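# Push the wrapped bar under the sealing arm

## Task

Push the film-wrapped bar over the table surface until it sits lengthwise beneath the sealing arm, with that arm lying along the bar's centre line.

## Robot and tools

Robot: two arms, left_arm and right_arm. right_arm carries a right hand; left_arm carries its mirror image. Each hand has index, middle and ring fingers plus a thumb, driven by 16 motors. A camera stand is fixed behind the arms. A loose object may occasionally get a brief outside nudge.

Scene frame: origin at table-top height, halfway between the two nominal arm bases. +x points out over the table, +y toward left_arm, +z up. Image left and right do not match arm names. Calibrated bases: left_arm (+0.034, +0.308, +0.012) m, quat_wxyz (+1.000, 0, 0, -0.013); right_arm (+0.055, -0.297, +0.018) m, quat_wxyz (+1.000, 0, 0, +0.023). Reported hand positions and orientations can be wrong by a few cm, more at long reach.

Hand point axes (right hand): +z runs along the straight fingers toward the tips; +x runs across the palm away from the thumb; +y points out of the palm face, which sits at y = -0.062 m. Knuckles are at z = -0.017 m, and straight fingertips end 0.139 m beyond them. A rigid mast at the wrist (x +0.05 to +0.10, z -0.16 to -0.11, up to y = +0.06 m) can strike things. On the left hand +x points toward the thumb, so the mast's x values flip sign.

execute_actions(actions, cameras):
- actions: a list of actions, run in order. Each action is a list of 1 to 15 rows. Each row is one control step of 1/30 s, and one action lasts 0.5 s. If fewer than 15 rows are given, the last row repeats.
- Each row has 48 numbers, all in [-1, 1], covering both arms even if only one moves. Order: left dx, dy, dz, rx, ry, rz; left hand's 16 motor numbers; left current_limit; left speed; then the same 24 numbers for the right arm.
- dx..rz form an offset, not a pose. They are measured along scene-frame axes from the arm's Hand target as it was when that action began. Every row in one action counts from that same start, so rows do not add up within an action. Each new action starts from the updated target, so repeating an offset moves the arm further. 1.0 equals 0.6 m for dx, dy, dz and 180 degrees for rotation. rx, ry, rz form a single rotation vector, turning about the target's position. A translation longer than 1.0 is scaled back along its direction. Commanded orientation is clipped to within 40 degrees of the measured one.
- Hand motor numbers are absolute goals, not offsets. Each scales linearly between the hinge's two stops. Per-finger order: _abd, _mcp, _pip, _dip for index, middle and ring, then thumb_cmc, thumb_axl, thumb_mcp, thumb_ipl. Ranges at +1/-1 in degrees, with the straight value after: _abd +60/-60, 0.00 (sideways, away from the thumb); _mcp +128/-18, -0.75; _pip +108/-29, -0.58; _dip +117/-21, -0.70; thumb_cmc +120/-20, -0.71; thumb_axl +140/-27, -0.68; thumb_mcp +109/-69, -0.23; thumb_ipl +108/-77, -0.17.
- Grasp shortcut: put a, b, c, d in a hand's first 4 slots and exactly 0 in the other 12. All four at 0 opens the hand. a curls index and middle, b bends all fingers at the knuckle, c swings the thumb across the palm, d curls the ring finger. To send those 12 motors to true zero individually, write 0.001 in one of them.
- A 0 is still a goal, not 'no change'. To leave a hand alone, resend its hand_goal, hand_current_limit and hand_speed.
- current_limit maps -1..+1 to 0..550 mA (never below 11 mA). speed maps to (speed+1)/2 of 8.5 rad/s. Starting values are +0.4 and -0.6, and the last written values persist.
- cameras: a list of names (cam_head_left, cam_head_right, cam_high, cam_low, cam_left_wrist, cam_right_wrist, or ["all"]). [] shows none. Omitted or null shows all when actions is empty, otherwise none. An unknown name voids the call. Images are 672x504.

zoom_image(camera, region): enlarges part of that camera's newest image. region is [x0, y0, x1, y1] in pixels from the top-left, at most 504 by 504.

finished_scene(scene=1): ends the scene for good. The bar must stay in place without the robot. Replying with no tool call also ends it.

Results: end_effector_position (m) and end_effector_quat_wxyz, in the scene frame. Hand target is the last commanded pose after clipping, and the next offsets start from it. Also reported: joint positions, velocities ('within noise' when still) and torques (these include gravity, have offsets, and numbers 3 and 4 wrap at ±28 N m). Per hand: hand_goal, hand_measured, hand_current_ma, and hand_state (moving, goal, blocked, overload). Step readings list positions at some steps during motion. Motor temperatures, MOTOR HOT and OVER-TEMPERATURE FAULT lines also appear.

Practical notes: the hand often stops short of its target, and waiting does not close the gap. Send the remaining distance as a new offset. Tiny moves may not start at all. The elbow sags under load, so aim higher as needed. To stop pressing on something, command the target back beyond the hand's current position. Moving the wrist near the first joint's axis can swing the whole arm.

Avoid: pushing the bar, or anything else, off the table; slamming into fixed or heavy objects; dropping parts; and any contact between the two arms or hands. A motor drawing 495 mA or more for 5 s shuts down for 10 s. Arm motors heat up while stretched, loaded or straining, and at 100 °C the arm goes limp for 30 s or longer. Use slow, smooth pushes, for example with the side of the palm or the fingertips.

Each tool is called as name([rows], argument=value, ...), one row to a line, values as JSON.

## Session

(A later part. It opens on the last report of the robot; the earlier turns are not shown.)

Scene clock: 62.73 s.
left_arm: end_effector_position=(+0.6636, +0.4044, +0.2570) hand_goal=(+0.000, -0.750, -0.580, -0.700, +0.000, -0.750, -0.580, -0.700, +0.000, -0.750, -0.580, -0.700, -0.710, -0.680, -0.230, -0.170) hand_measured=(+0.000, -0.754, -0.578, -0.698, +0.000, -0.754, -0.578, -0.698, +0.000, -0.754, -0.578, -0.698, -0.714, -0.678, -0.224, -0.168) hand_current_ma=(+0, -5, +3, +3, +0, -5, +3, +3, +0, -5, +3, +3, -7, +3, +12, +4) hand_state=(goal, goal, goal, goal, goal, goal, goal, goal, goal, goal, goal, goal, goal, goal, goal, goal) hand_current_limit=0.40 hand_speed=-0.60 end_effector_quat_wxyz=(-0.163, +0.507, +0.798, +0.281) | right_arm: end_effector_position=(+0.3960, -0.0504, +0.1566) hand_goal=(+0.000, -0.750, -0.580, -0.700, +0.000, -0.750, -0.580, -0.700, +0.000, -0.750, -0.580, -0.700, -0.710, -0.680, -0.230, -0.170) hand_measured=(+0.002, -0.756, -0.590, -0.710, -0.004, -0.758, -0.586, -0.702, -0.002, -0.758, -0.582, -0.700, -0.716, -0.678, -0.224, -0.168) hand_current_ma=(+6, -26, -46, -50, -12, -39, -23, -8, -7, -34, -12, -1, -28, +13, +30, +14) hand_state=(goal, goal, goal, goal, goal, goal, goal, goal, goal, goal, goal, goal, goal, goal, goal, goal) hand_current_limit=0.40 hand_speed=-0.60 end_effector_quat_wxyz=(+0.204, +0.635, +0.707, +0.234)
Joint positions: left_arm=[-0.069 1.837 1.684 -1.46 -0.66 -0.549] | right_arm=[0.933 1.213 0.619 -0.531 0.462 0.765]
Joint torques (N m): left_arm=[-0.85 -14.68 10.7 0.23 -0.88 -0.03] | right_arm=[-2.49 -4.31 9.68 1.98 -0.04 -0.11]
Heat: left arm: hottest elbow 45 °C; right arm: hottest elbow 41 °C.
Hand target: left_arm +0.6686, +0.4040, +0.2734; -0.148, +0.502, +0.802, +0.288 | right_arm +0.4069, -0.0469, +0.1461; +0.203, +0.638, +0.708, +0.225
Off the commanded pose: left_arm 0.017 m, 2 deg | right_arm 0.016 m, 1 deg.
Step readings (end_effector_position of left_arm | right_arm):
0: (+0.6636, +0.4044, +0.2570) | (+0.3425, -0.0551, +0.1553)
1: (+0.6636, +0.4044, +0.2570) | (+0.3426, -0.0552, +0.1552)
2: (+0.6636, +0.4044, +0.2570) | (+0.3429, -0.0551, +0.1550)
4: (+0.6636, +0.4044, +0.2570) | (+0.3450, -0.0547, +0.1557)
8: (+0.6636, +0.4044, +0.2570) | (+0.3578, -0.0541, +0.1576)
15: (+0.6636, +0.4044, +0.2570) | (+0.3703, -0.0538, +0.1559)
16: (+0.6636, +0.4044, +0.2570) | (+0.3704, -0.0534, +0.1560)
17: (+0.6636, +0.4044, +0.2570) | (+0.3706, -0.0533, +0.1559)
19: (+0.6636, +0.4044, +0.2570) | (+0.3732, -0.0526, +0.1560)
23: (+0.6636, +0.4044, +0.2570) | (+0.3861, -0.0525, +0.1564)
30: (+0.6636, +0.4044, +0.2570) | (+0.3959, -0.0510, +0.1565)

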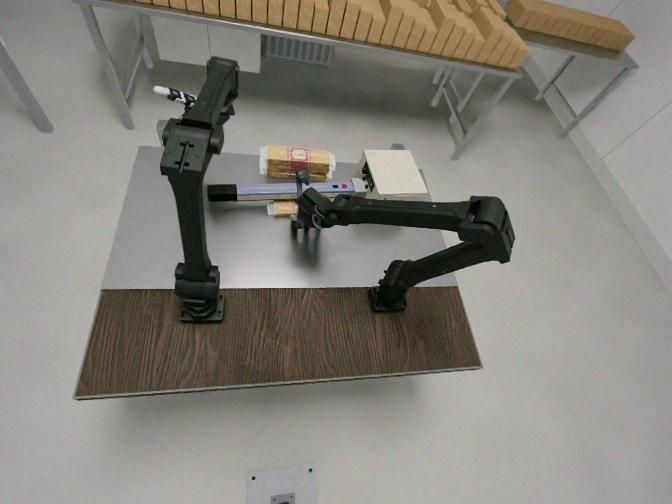

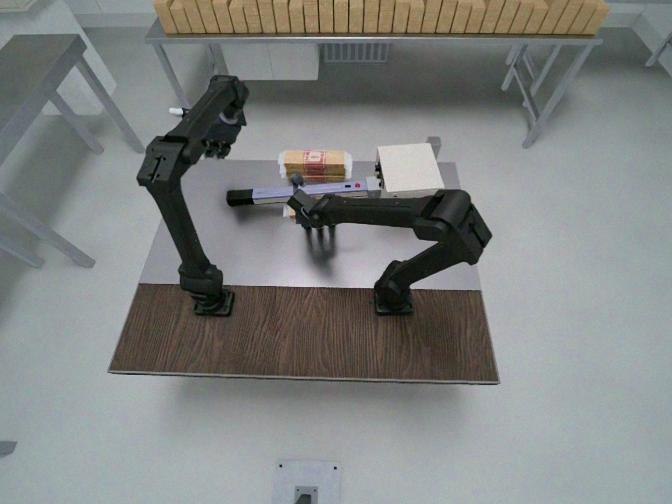

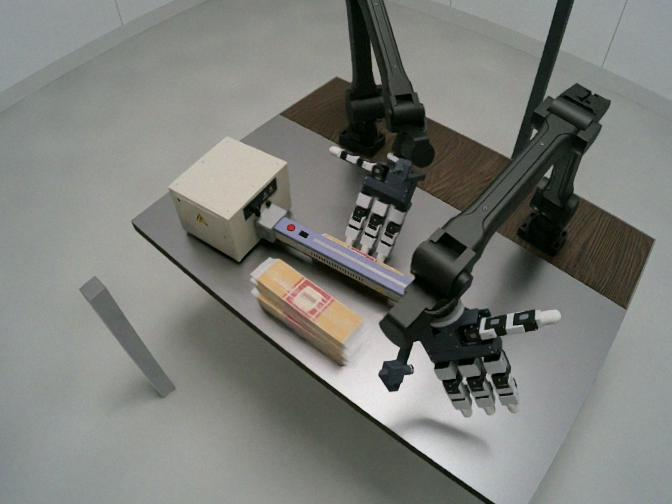

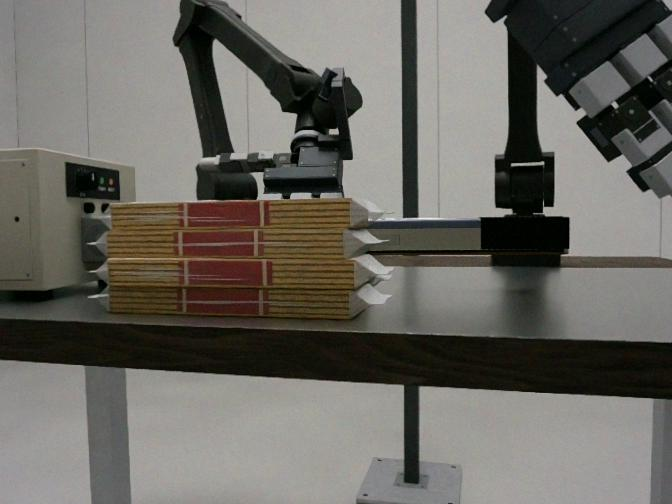

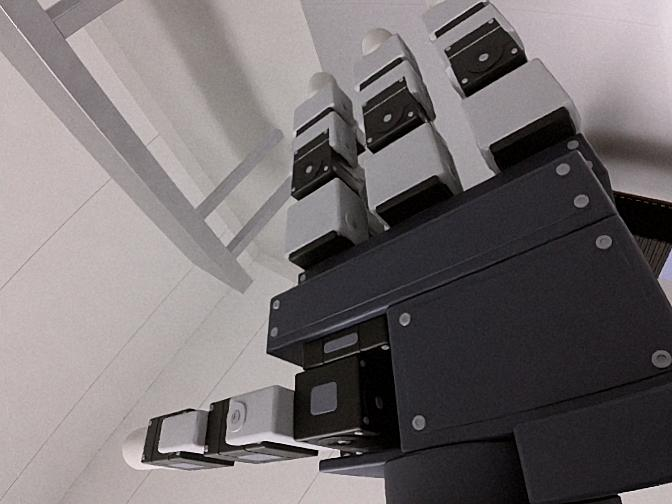

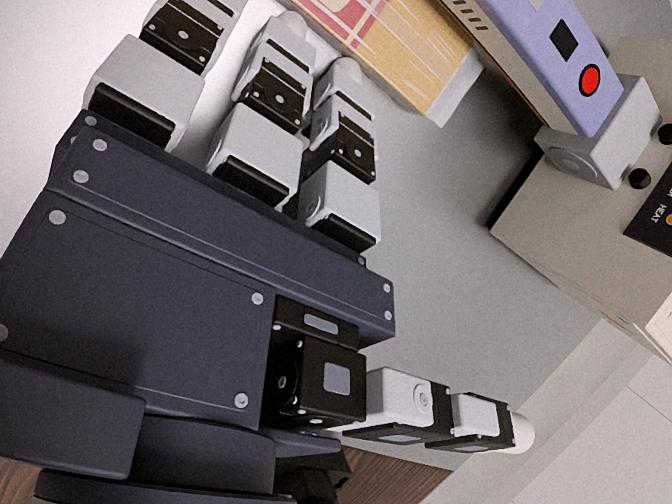

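execute_actions([
  [[0,0,0,0,0,0,0,0,0,0,0,0,0,0,0,0,0,0,0,0,0,0,0.4,-0.6,0.01,0.001,0,0,0,0,0,0,0,0,0,0,0,0,0,0,0,0,0,0,0,0,0.4,-0.6],[0,0,0,0,0,0,0,0,0,0,0,0,0,0,0,0,0,0,0,0,0,0,0.4,-0.6,0.02,0.002,0,0,0,0,0,0,0,0,0,0,0,0,0,0,0,0,0,0,0,0,0.4,-0.6],[0,0,0,0,0,0,0,0,0,0,0,0,0,0,0,0,0,0,0,0,0,0,0.4,-0.6,0.03,0.003,0,0,0,0,0,0,0,0,0,0,0,0,0,0,0,0,0,0,0,0,0.4,-0.6]],
  [[0,0,0,0,0,0,0,0,0,0,0,0,0,0,0,0,0,0,0,0,0,0,0.4,-0.6,0.01,0.001,0,0,0,0,0,0,0,0,0,0,0,0,0,0,0,0,0,0,0,0,0.4,-0.6],[0,0,0,0,0,0,0,0,0,0,0,0,0,0,0,0,0,0,0,0,0,0,0.4,-0.6,0.02,0.002,0,0,0,0,0,0,0,0,0,0,0,0,0,0,0,0,0,0,0,0,0.4,-0.6],[0,0,0,0,0,0,0,0,0,0,0,0,0,0,0,0,0,0,0,0,0,0,0.4,-0.6,0.03,0.003,0,0,0,0,0,0,0,0,0,0,0,0,0,0,0,0,0,0,0,0,0.4,-0.6]],
], cameras=["all"])

zoom_image(camera="cam_high", region=[260, 190, 420, 320])

zoom_image(camera="cam_head_left", region=[200, 160, 380, 260])

zoom_image(camera="cam_low", region=[300, 190, 500, 290])

zoom_image(camera="cam_right_wrist", region=[280, 0, 672, 200])

Scene clock: 80.07 s.
left_arm: end_effector_position=(+0.6636, +0.4044, +0.2570) hand_goal=(+0.000, -0.750, -0.580, -0.700, +0.000, -0.750, -0.580, -0.700, +0.000, -0.750, -0.580, -0.700, -0.710, -0.680, -0.230, -0.170) hand_measured=(+0.000, -0.754, -0.578, -0.698, +0.000, -0.754, -0.578, -0.698, +0.000, -0.754, -0.578, -0.698, -0.714, -0.678, -0.224, -0.168) hand_current_ma=(+0, -5, +3, +3, +0, -5, +3, +3, +0, -5, +3, +3, -7, +3, +12, +4) hand_state=(goal, goal, goal, goal, goal, goal, goal, goal, goal, goal, goal, goal, goal, goal, goal, goal) hand_current_limit=0.40 hand_speed=-0.60 end_effector_quat_wxyz=(-0.163, +0.507, +0.798, +0.281) | right_arm: end_effector_position=(+0.4310, -0.0461, +0.1579) hand_goal=(+0.000, -0.750, -0.580, -0.700, +0.000, -0.750, -0.580, -0.700, +0.000, -0.750, -0.580, -0.700, -0.710, -0.680, -0.230, -0.170) hand_measured=(+0.004, -0.756, -0.594, -0.714, +0.000, -0.760, -0.586, -0.702, -0.002, -0.758, -0.582, -0.700, -0.716, -0.678, -0.226, -0.168) hand_current_ma=(+13, -31, -66, -62, -3, -49, -24, -9, -6, -35, -11, -1, -28, +13, +28, +14) hand_state=(goal, goal, goal, goal, goal, goal, goal, goal, goal, goal, goal, goal, goal, goal, goal, goal) hand_current_limit=0.40 hand_speed=-0.60 end_effector_quat_wxyz=(+0.205, +0.635, +0.707, +0.234)
Joint positions: left_arm=[-0.069 1.837 1.684 -1.46 -0.66 -0.549] | right_arm=[0.851 1.277 0.671 -0.483 0.427 0.682]
Joint torques (N m): left_arm=[-0.79 -14.8 10.7 0.28 -0.86 -0.02] | right_arm=[-2.37 -4.84 9.76 2.15 -0.09 -0.16]
Heat: left arm: hottest elbow 46 °C; right arm: hottest elbow 42 °C.
Hand target: left_arm +0.6686, +0.4040, +0.2734; -0.148, +0.502, +0.802, +0.288 | right_arm +0.4429, -0.0434, +0.1461; +0.203, +0.638, +0.708, +0.225
Off the commanded pose: left_arm 0.017 m, 2 deg | right_arm 0.017 m, 1 deg.
Step readings (end_effector_position of left_arm | right_arm):
0: (+0.6636, +0.4044, +0.2570) | (+0.3960, -0.0503, +0.1567)
1: (+0.6636, +0.4044, +0.2570) | (+0.3960, -0.0503, +0.1567)
2: (+0.6636, +0.4044, +0.2570) | (+0.3961, -0.0503, +0.1566)
4: (+0.6636, +0.4044, +0.2570) | (+0.3977, -0.0497, +0.1567)
8: (+0.6636, +0.4044, +0.2570) | (+0.4059, -0.0491, +0.1581)
15: (+0.6636, +0.4044, +0.2570) | (+0.4134, -0.0484, +0.1573)
16: (+0.6636, +0.4044, +0.2570) | (+0.4135, -0.0484, +0.1573)
17: (+0.6636, +0.4044, +0.2570) | (+0.4136, -0.0483, +0.1571)
19: (+0.6636, +0.4044, +0.2570) | (+0.4151, -0.0474, +0.1576)
23: (+0.6636, +0.4044, +0.2570) | (+0.4233, -0.0470, +0.1583)
30: (+0.6636, +0.4044, +0.2570) | (+0.4310, -0.0464, +0.1579)

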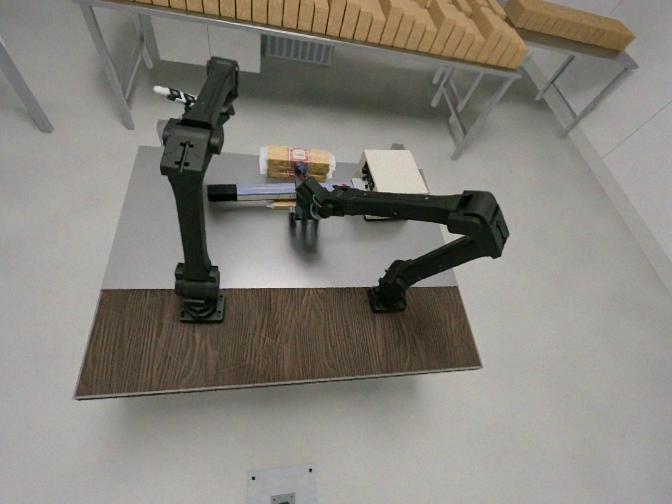

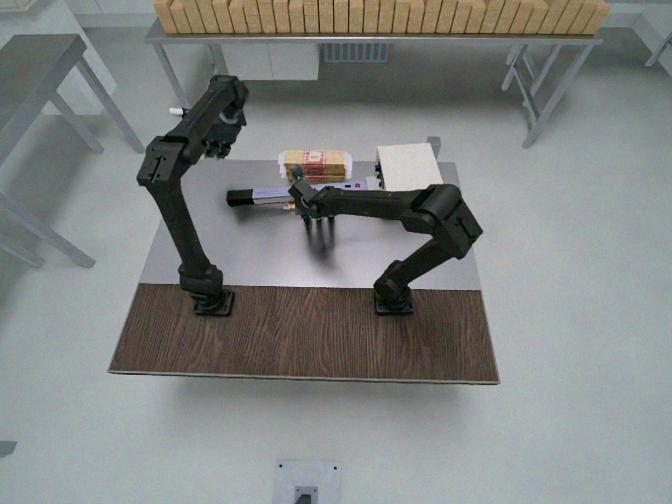

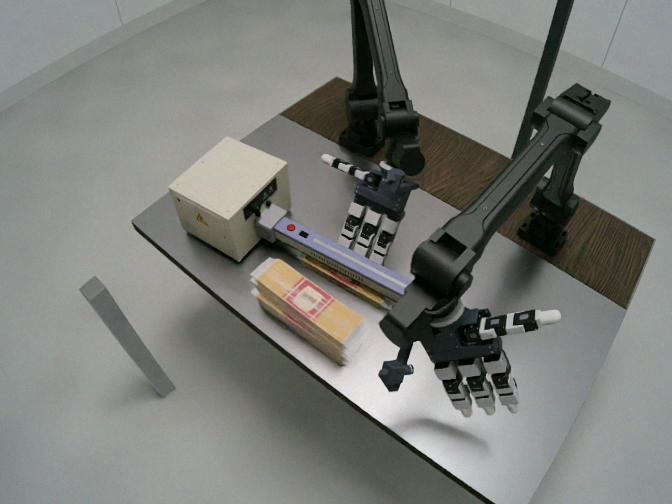

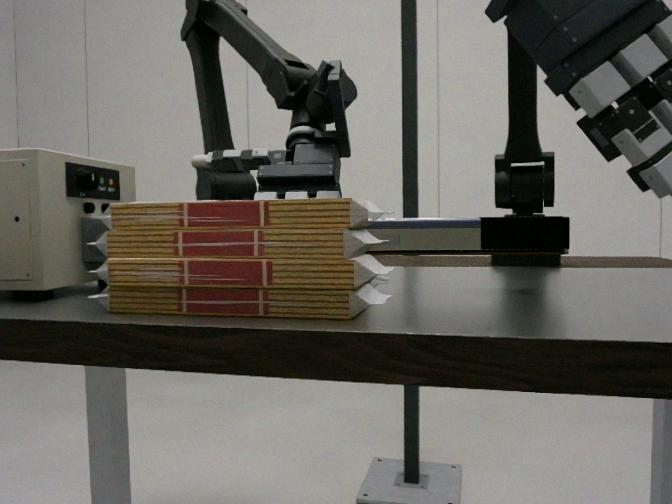

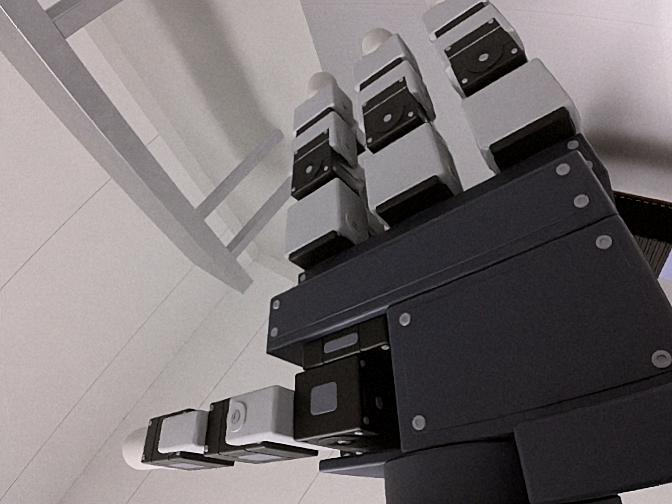

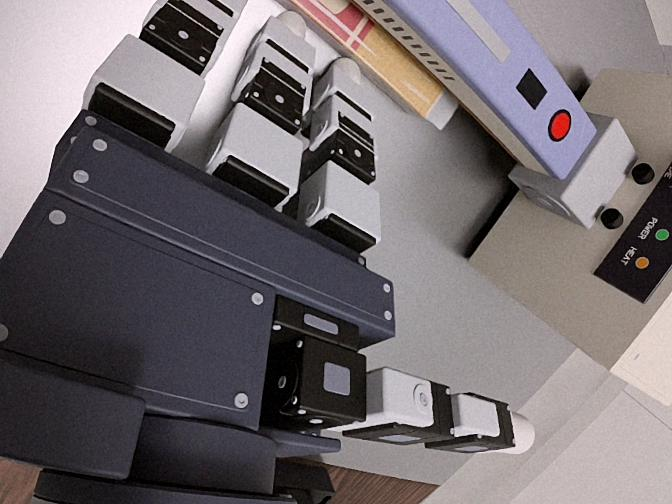

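Scaled by 3.150 from the camera's 672x504 image, which has a finer 960x720 frame.

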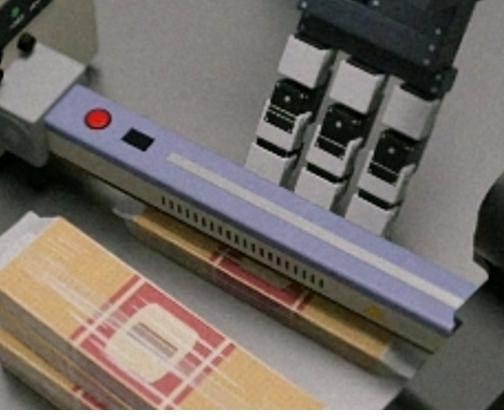

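Scaled by 2.800 from the camera's 672x504 image, which has a finer 960x720 frame.

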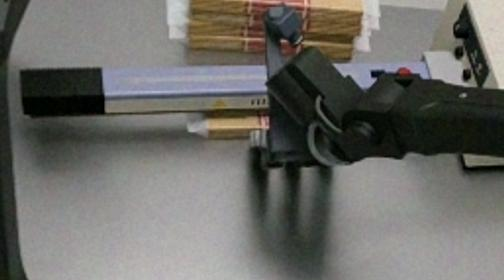

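Scaled by 2.520 from the camera's 672x504 image, which has a finer 960x720 frame.

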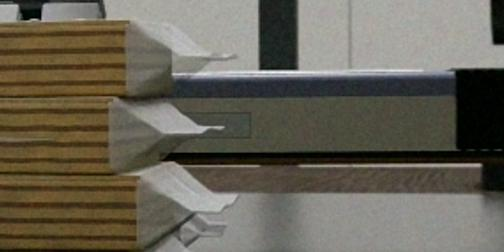

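Scaled by 1.286 from the camera's 672x504 image, which has a finer 960x720 frame.

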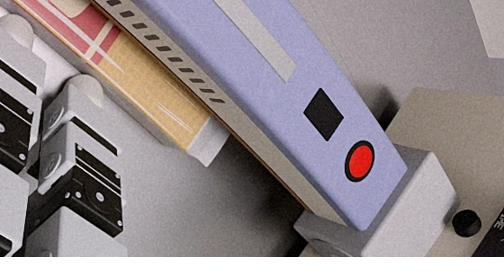

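zoom_image(camera="cam_high", region=[285, 235, 395, 315])

zoom_image(camera="cam_head_left", region=[240, 170, 320, 230])

zoom_image(camera="cam_head_right", region=[260, 170, 340, 230])

Scaled by 4.582 from the camera's 672x504 image, which has a finer 960x720 frame.

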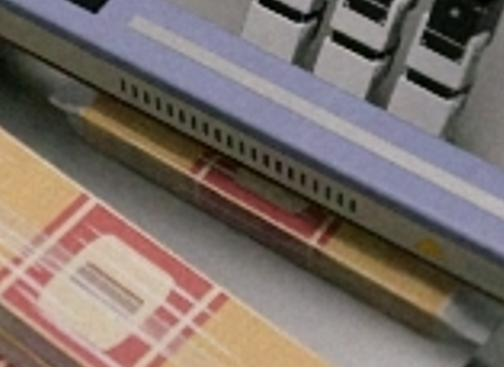

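Scaled by 6.300 from the camera's 672x504 image, which has a finer 960x720 frame.

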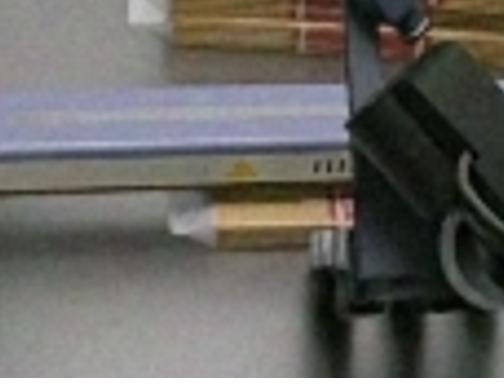

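Scaled by 6.300 from the camera's 672x504 image, which has a finer 960x720 frame.

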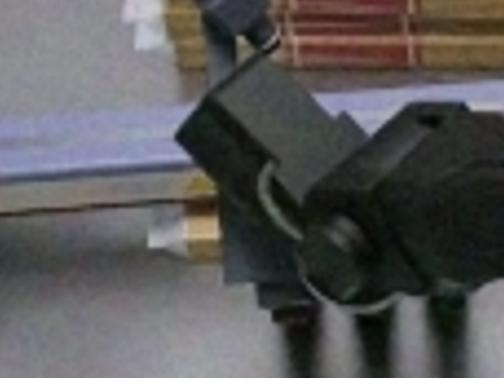

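zoom_image(camera="cam_head_left", region=[250, 140, 350, 190])

zoom_image(camera="cam_high", region=[245, 250, 375, 370])

zoom_image(camera="cam_high", region=[290, 240, 350, 290])

zoom_image(camera="cam_high", region=[340, 260, 400, 310])

Scaled by 5.040 from the camera's 672x504 image, which has a finer 960x720 frame.

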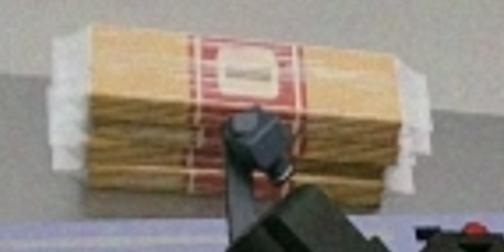

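Scaled by 3.877 from the camera's 672x504 image, which has a finer 960x720 frame.

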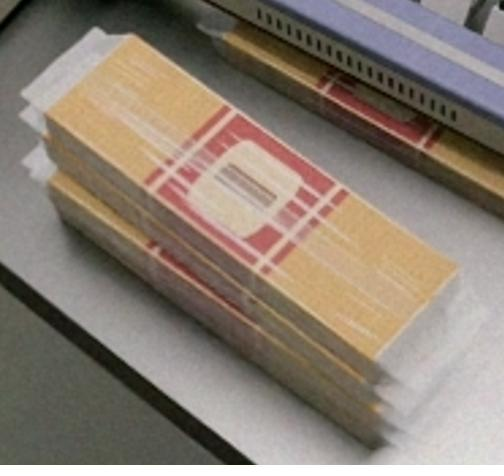

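Scaled by 8.400 from the camera's 672x504 image, which has a finer 960x720 frame.

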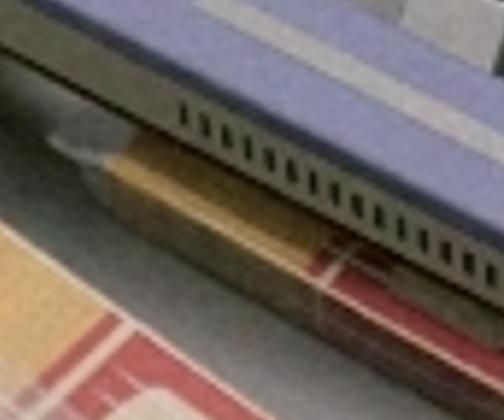

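Scaled by 8.400 from the camera's 672x504 image, which has a finer 960x720 frame.

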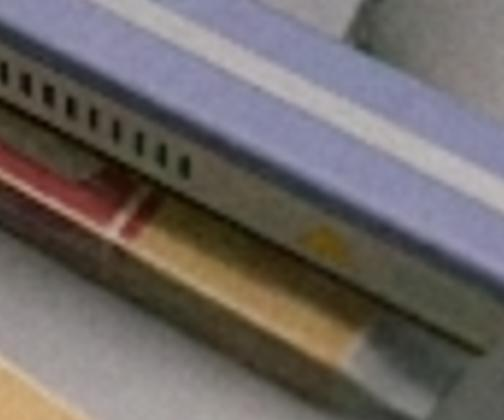

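execute_actions([
  [[0,0,0,0,0,0,0,0,0,0,0,0,0,0,0,0,0,0,0,0,0,0,0.4,-0.6,0.004,0.0005,0,0,0,0.005,0,0,0,0,0,0,0,0,0,0,0,0,0,0,0,0,0.4,-0.6],[0,0,0,0,0,0,0,0,0,0,0,0,0,0,0,0,0,0,0,0,0,0,0.4,-0.6,0.0075,0.001,0,0,0,0.01,0,0,0,0,0,0,0,0,0,0,0,0,0,0,0,0,0.4,-0.6]],
], cameras=["cam_high", "cam_head_left", "cam_right_wrist"])

zoom_image(camera="cam_high", region=[290, 240, 350, 290])

zoom_image(camera="cam_high", region=[340, 260, 400, 310])

zoom_image(camera="cam_head_left", region=[240, 170, 320, 230])

Scene clock: 97.23 s.
left_arm: end_effector_position=(+0.6636, +0.4044, +0.2570) hand_goal=(+0.000, -0.750, -0.580, -0.700, +0.000, -0.750, -0.580, -0.700, +0.000, -0.750, -0.580, -0.700, -0.710, -0.680, -0.230, -0.170) hand_measured=(+0.000, -0.754, -0.578, -0.698, +0.000, -0.754, -0.578, -0.698, +0.000, -0.754, -0.578, -0.698, -0.714, -0.678, -0.224, -0.168) hand_current_ma=(+0, -5, +3, +3, +0, -5, +3, +3, +0, -5, +3, +3, -7, +3, +12, +4) hand_state=(goal, goal, goal, goal, goal, goal, goal, goal, goal, goal, goal, goal, goal, goal, goal, goal) hand_current_limit=0.40 hand_speed=-0.60 end_effector_quat_wxyz=(-0.163, +0.507, +0.798, +0.281) | right_arm: end_effector_position=(+0.4371, -0.0443, +0.1593) hand_goal=(+0.000, -0.750, -0.580, -0.700, +0.000, -0.750, -0.580, -0.700, +0.000, -0.750, -0.580, -0.700, -0.710, -0.680, -0.230, -0.170) hand_measured=(-0.004, -0.764, -0.598, -0.716, -0.002, -0.760, -0.586, -0.702, -0.002, -0.758, -0.582, -0.700, -0.716, -0.678, -0.226, -0.168) hand_current_ma=(-18, -66, -83, -72, -5, -52, -23, -9, -6, -35, -11, -1, -28, +13, +28, +14) hand_state=(goal, goal, goal, goal, goal, goal, goal, goal, goal, goal, goal, goal, goal, goal, goal, goal) hand_current_limit=0.40 hand_speed=-0.60 end_effector_quat_wxyz=(+0.201, +0.624, +0.717, +0.237)
Joint positions: left_arm=[-0.069 1.837 1.684 -1.46 -0.66 -0.549] | right_arm=[0.83 1.275 0.671 -0.464 0.403 0.633]
Joint torques (N m): left_arm=[-0.85 -14.86 10.69 0.27 -0.88 -0.02] | right_arm=[-2.78 -5.19 9.44 2.15 -0.07 -0.13]
Heat: left arm: hottest elbow 46 °C; right arm: hottest elbow 42 °C.
Hand target: left_arm +0.6686, +0.4040, +0.2734; -0.148, +0.502, +0.802, +0.288 | right_arm +0.4474, -0.0428, +0.1462; +0.199, +0.627, +0.718, +0.228
Off the commanded pose: left_arm 0.017 m, 2 deg | right_arm 0.017 m, 1 deg.
Step readings (end_effector_position of left_arm | right_arm):
0: (+0.6636, +0.4044, +0.2570) | (+0.4310, -0.0460, +0.1579)
1: (+0.6636, +0.4044, +0.2570) | (+0.4310, -0.0460, +0.1579)
2: (+0.6636, +0.4044, +0.2570) | (+0.4310, -0.0455, +0.1576)
4: (+0.6636, +0.4044, +0.2570) | (+0.4316, -0.0450, +0.1573)
8: (+0.6636, +0.4044, +0.2570) | (+0.4328, -0.0440, +0.1581)
15: (+0.6636, +0.4044, +0.2570) | (+0.4350, -0.0433, +0.1589)
Images, in order (width x height): cam_head_left 672x504, cam_high 672x504, cam_right_wrist 672x504.

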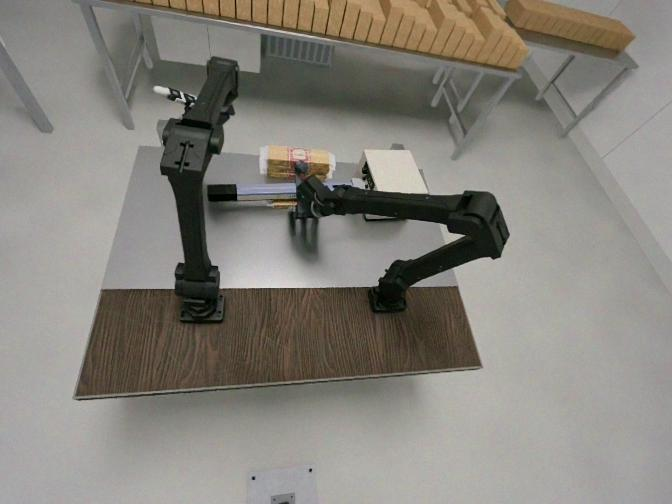

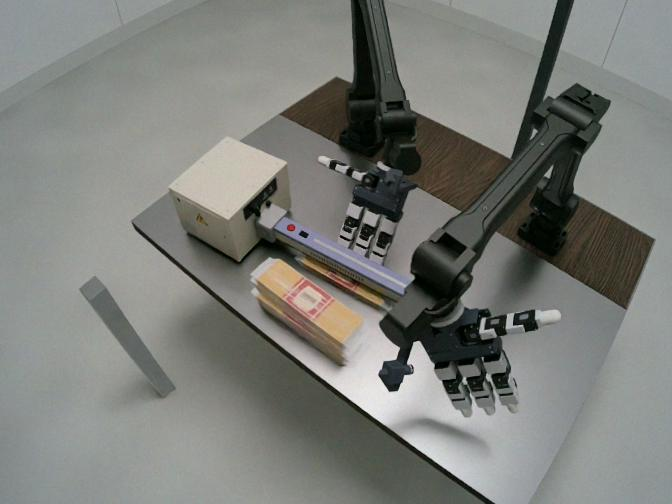

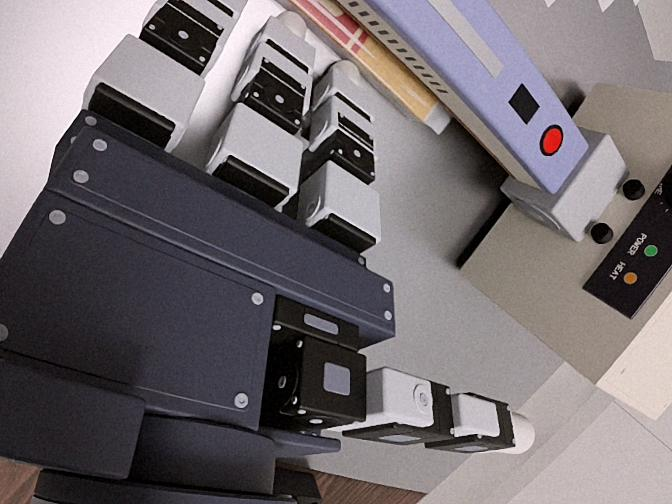

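Scaled by 8.400 from the camera's 672x504 image, which has a finer 960x720 frame.

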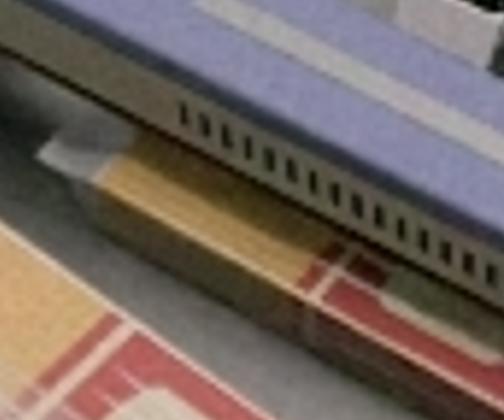

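Scaled by 8.400 from the camera's 672x504 image, which has a finer 960x720 frame.

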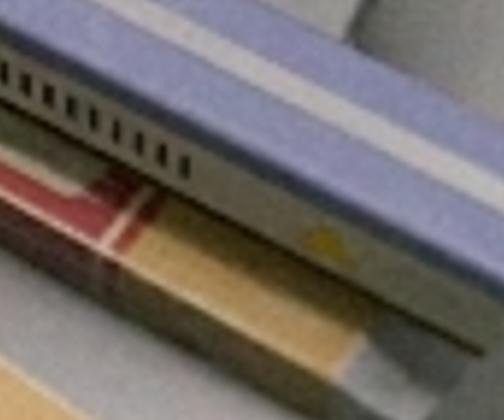

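Scaled by 6.300 from the camera's 672x504 image, which has a finer 960x720 frame.

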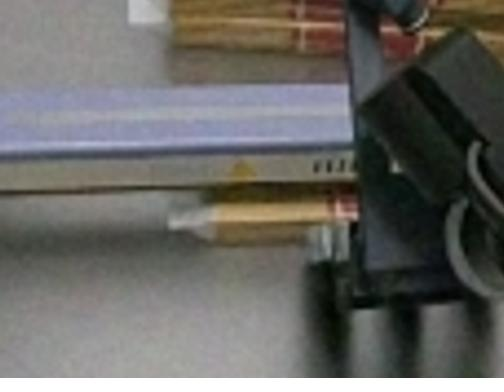

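execute_actions([
  [[0,0,0,0,0,0,0,0,0,0,0,0,0,0,0,0,0,0,0,0,0,0,0.4,-0.6,-0.02,-0.002,0.005,0,0,0,0,0,0,0,0,0,0,0,0,0,0,0,0,0,0,0,0.4,-0.6],[0,0,0,0,0,0,0,0,0,0,0,0,0,0,0,0,0,0,0,0,0,0,0.4,-0.6,-0.05,-0.005,0.015,0,0,0,0,0,0,0,0,0,0,0,0,0,0,0,0,0,0,0,0.4,-0.6],[0,0,0,0,0,0,0,0,0,0,0,0,0,0,0,0,0,0,0,0,0,0,0.4,-0.6,-0.08,-0.008,0.03,0,0,0,0,0,0,0,0,0,0,0,0,0,0,0,0,0,0,0,0.4,-0.6]],
  [[0,0,0,0,0,0,0,0,0,0,0,0,0,0,0,0,0,0,0,0,0,0,0.4,-0.6,-0.03,-0.02,0.02,0,0,0,0,0,0,0,0,0,0,0,0,0,0,0,0,0,0,0,0.4,-0.6],[0,0,0,0,0,0,0,0,0,0,0,0,0,0,0,0,0,0,0,0,0,0,0.4,-0.6,-0.07,-0.05,0.05,0,0,0,0,0,0,0,0,0,0,0,0,0,0,0,0,0,0,0,0.4,-0.6],[0,0,0,0,0,0,0,0,0,0,0,0,0,0,0,0,0,0,0,0,0,0,0.4,-0.6,-0.11,-0.09,0.08,0,0,0,0,0,0,0,0,0,0,0,0,0,0,0,0,0,0,0,0.4,-0.6]],
  [[0,0,0,0,0,0,0,0,0,0,0,0,0,0,0,0,0,0,0,0,0,0,0.4,-0.6,-0.04,-0.04,0.02,0,0,0,0,0,0,0,0,0,0,0,0,0,0,0,0,0,0,0,0.4,-0.6],[0,0,0,0,0,0,0,0,0,0,0,0,0,0,0,0,0,0,0,0,0,0,0.4,-0.6,-0.08,-0.08,0.04,0,0,0,0,0,0,0,0,0,0,0,0,0,0,0,0,0,0,0,0.4,-0.6],[0,0,0,0,0,0,0,0,0,0,0,0,0,0,0,0,0,0,0,0,0,0,0.4,-0.6,-0.12,-0.12,0.06,0,0,0,0,0,0,0,0,0,0,0,0,0,0,0,0,0,0,0,0.4,-0.6]],
], cameras=["all"])

zoom_image(camera="cam_head_left", region=[240, 170, 320, 230])

zoom_image(camera="cam_head_left", region=[310, 170, 390, 230])

zoom_image(camera="cam_head_right", region=[260, 165, 340, 225])

zoom_image(camera="cam_head_right", region=[320, 165, 400, 225])

zoom_image(camera="cam_high", region=[280, 220, 400, 310])

Scene clock: 104.07 s.
left_arm: end_effector_position=(+0.6636, +0.4044, +0.2570) hand_goal=(+0.000, -0.750, -0.580, -0.700, +0.000, -0.750, -0.580, -0.700, +0.000, -0.750, -0.580, -0.700, -0.710, -0.680, -0.230, -0.170) hand_measured=(+0.000, -0.754, -0.578, -0.698, +0.000, -0.754, -0.578, -0.698, +0.000, -0.754, -0.578, -0.698, -0.714, -0.678, -0.224, -0.168) hand_current_ma=(+0, -5, +3, +3, +0, -5, +3, +3, +0, -5, +3, +3, -7, +3, +12, +4) hand_state=(goal, goal, goal, goal, goal, goal, goal, goal, goal, goal, goal, goal, goal, goal, goal, goal) hand_current_limit=0.40 hand_speed=-0.60 end_effector_quat_wxyz=(-0.163, +0.507, +0.798, +0.281) | right_arm: end_effector_position=(+0.2679, -0.1743, +0.2363) hand_goal=(+0.000, -0.750, -0.580, -0.700, +0.000, -0.750, -0.580, -0.700, +0.000, -0.750, -0.580, -0.700, -0.710, -0.680, -0.230, -0.170) hand_measured=(+0.000, -0.758, -0.584, -0.702, +0.000, -0.756, -0.584, -0.702, -0.002, -0.754, -0.580, -0.700, -0.716, -0.678, -0.226, -0.168) hand_current_ma=(+0, -41, -19, -12, -4, -34, -18, -9, -6, -17, +0, +1, -28, +13, +28, +14) hand_state=(goal, goal, goal, goal, goal, goal, goal, goal, goal, goal, goal, goal, goal, goal, goal, goal) hand_current_limit=0.40 hand_speed=-0.60 end_effector_quat_wxyz=(+0.202, +0.621, +0.725, +0.219)
Joint positions: left_arm=[-0.069 1.837 1.684 -1.46 -0.66 -0.549] | right_arm=[1.194 0.517 0.532 -1.294 0.539 1.004]
Joint torques (N m): left_arm=[-0.79 -14.74 10.69 0.25 -0.87 -0.03] | right_arm=[-0.26 0.15 11.56 0.47 0.75 0.05]
Heat: left arm: hottest elbow 47 °C; right arm: hottest elbow 43 °C.
Hand target: left_arm +0.6686, +0.4040, +0.2734; -0.148, +0.502, +0.802, +0.288 | right_arm +0.2613, -0.1736, +0.2481; +0.199, +0.627, +0.718, +0.228
Off the commanded pose: left_arm 0.017 m, 2 deg | right_arm 0.014 m, 2 deg.
Step readings (end_effector_position of left_arm | right_arm):
0: (+0.6636, +0.4044, +0.2570) | (+0.4371, -0.0443, +0.1593)
1: (+0.6636, +0.4044, +0.2570) | (+0.4371, -0.0443, +0.1593)
2: (+0.6636, +0.4044, +0.2570) | (+0.4370, -0.0442, +0.1593)
4: (+0.6636, +0.4044, +0.2570) | (+0.4353, -0.0436, +0.1608)
8: (+0.6636, +0.4044, +0.2570) | (+0.4185, -0.0447, +0.1604)
15: (+0.6636, +0.4044, +0.2570) | (+0.4037, -0.0438, +0.1658)
16: (+0.6636, +0.4044, +0.2570) | (+0.4035, -0.0445, +0.1660)
17: (+0.6636, +0.4044, +0.2570) | (+0.4022, -0.0460, +0.1660)
19: (+0.6636, +0.4044, +0.2570) | (+0.3951, -0.0536, +0.1684)
23: (+0.6636, +0.4044, +0.2570) | (+0.3672, -0.0810, +0.1868)
30: (+0.6636, +0.4044, +0.2570) | (+0.3427, -0.0978, +0.2133)
31: (+0.6636, +0.4044, +0.2570) | (+0.3407, -0.0986, +0.2128)
32: (+0.6636, +0.4044, +0.2570) | (+0.3380, -0.1004, +0.2125)
34: (+0.6636, +0.4044, +0.2570) | (+0.3301, -0.1096, +0.2133)
38: (+0.6636, +0.4044, +0.2570) | (+0.3074, -0.1425, +0.2273)
45: (+0.6636, +0.4044, +0.2570) | (+0.2793, -0.1672, +0.2405)

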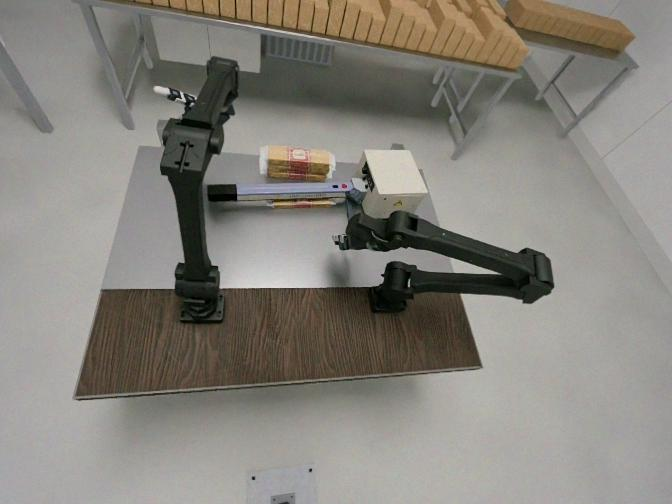

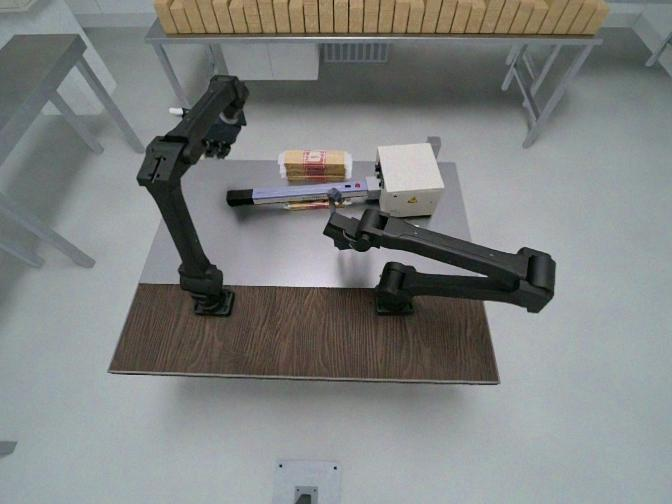

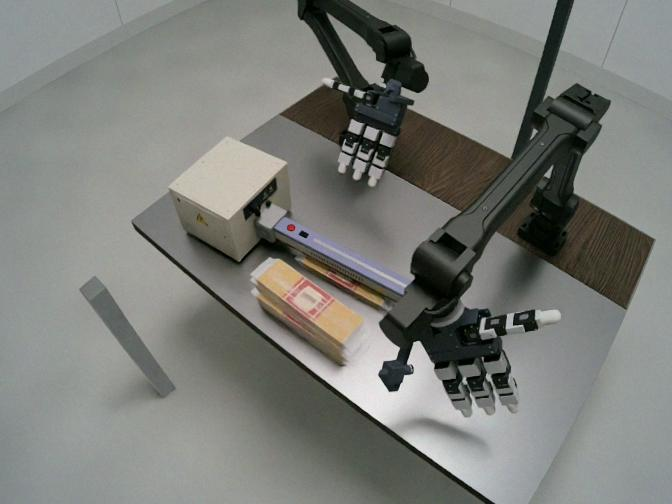

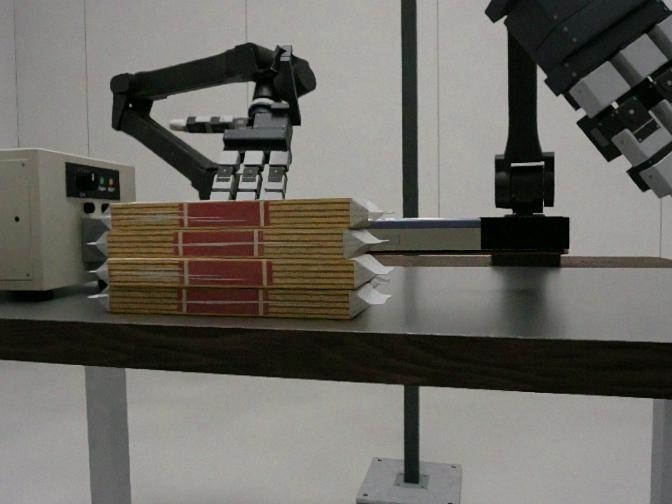

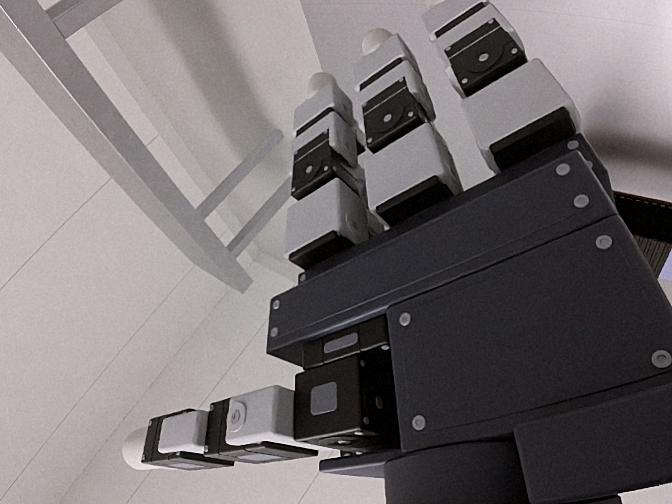

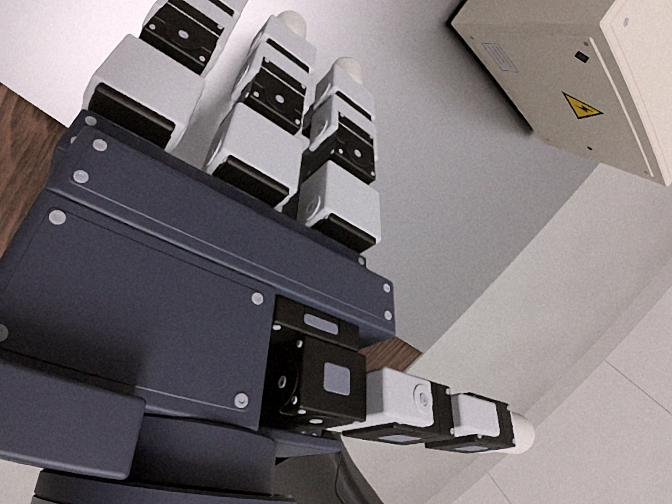

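Scaled by 6.300 from the camera's 672x504 image, which has a finer 960x720 frame.

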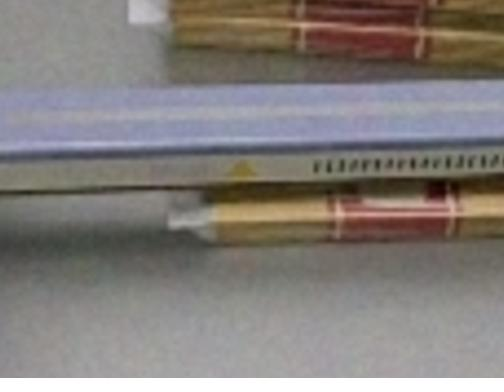

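Scaled by 6.300 from the camera's 672x504 image, which has a finer 960x720 frame.

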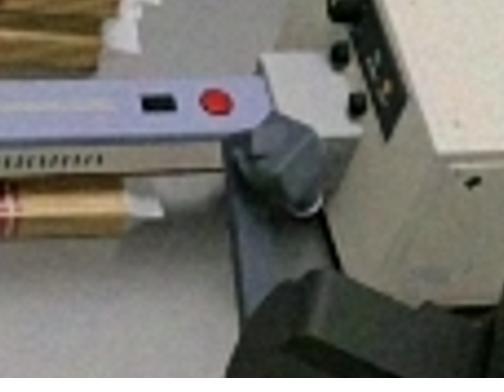

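Scaled by 6.300 from the camera's 672x504 image, which has a finer 960x720 frame.

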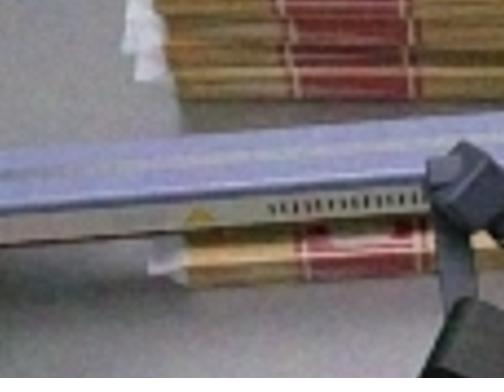

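Scaled by 6.300 from the camera's 672x504 image, which has a finer 960x720 frame.

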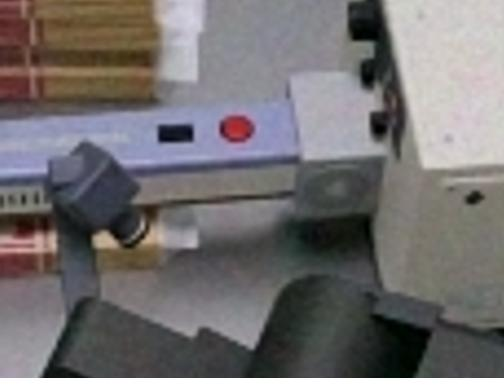

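Scaled by 4.200 from the camera's 672x504 image, which has a finer 960x720 frame.

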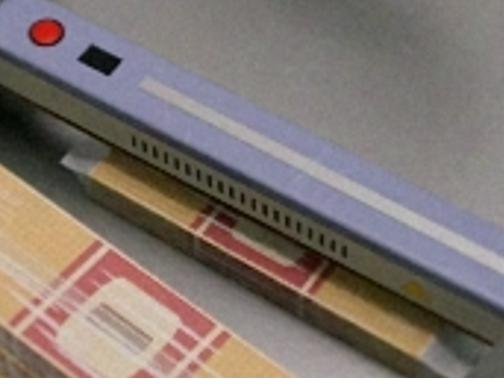

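zoom_image(camera="cam_head_left", region=[284, 190, 320, 217])

zoom_image(camera="cam_head_right", region=[296, 190, 332, 217])

zoom_image(camera="cam_high", region=[318, 258, 366, 294])

zoom_image(camera="cam_high", region=[284, 275, 332, 311])

Scaled by 14.000 from the camera's 672x504 image, which has a finer 960x720 frame.

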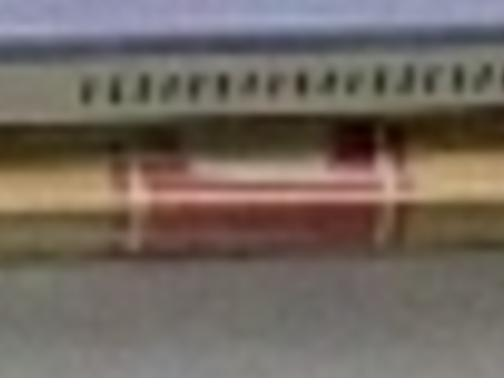

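Scaled by 14.000 from the camera's 672x504 image, which has a finer 960x720 frame.

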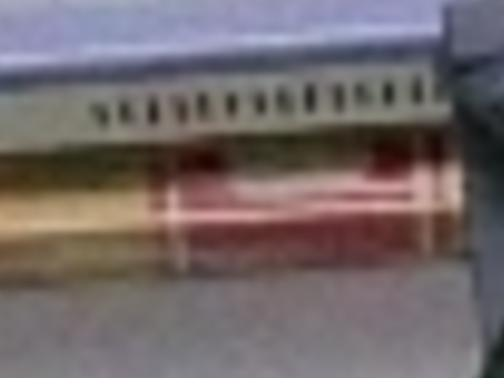

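Scaled by 10.500 from the camera's 672x504 image, which has a finer 960x720 frame.

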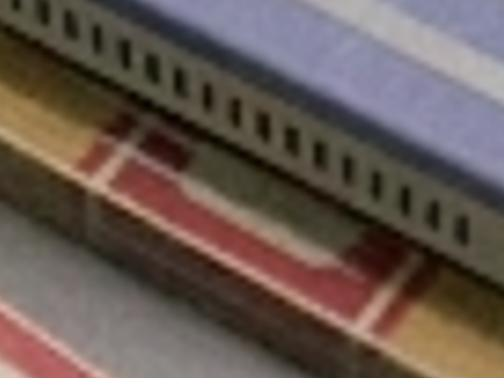

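Scaled by 10.500 from the camera's 672x504 image, which has a finer 960x720 frame.

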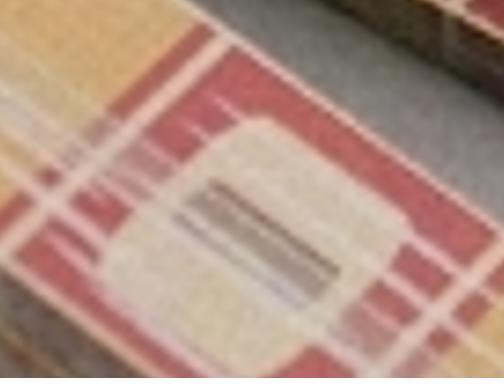

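finished_scene()

The scene is finished: the task was done.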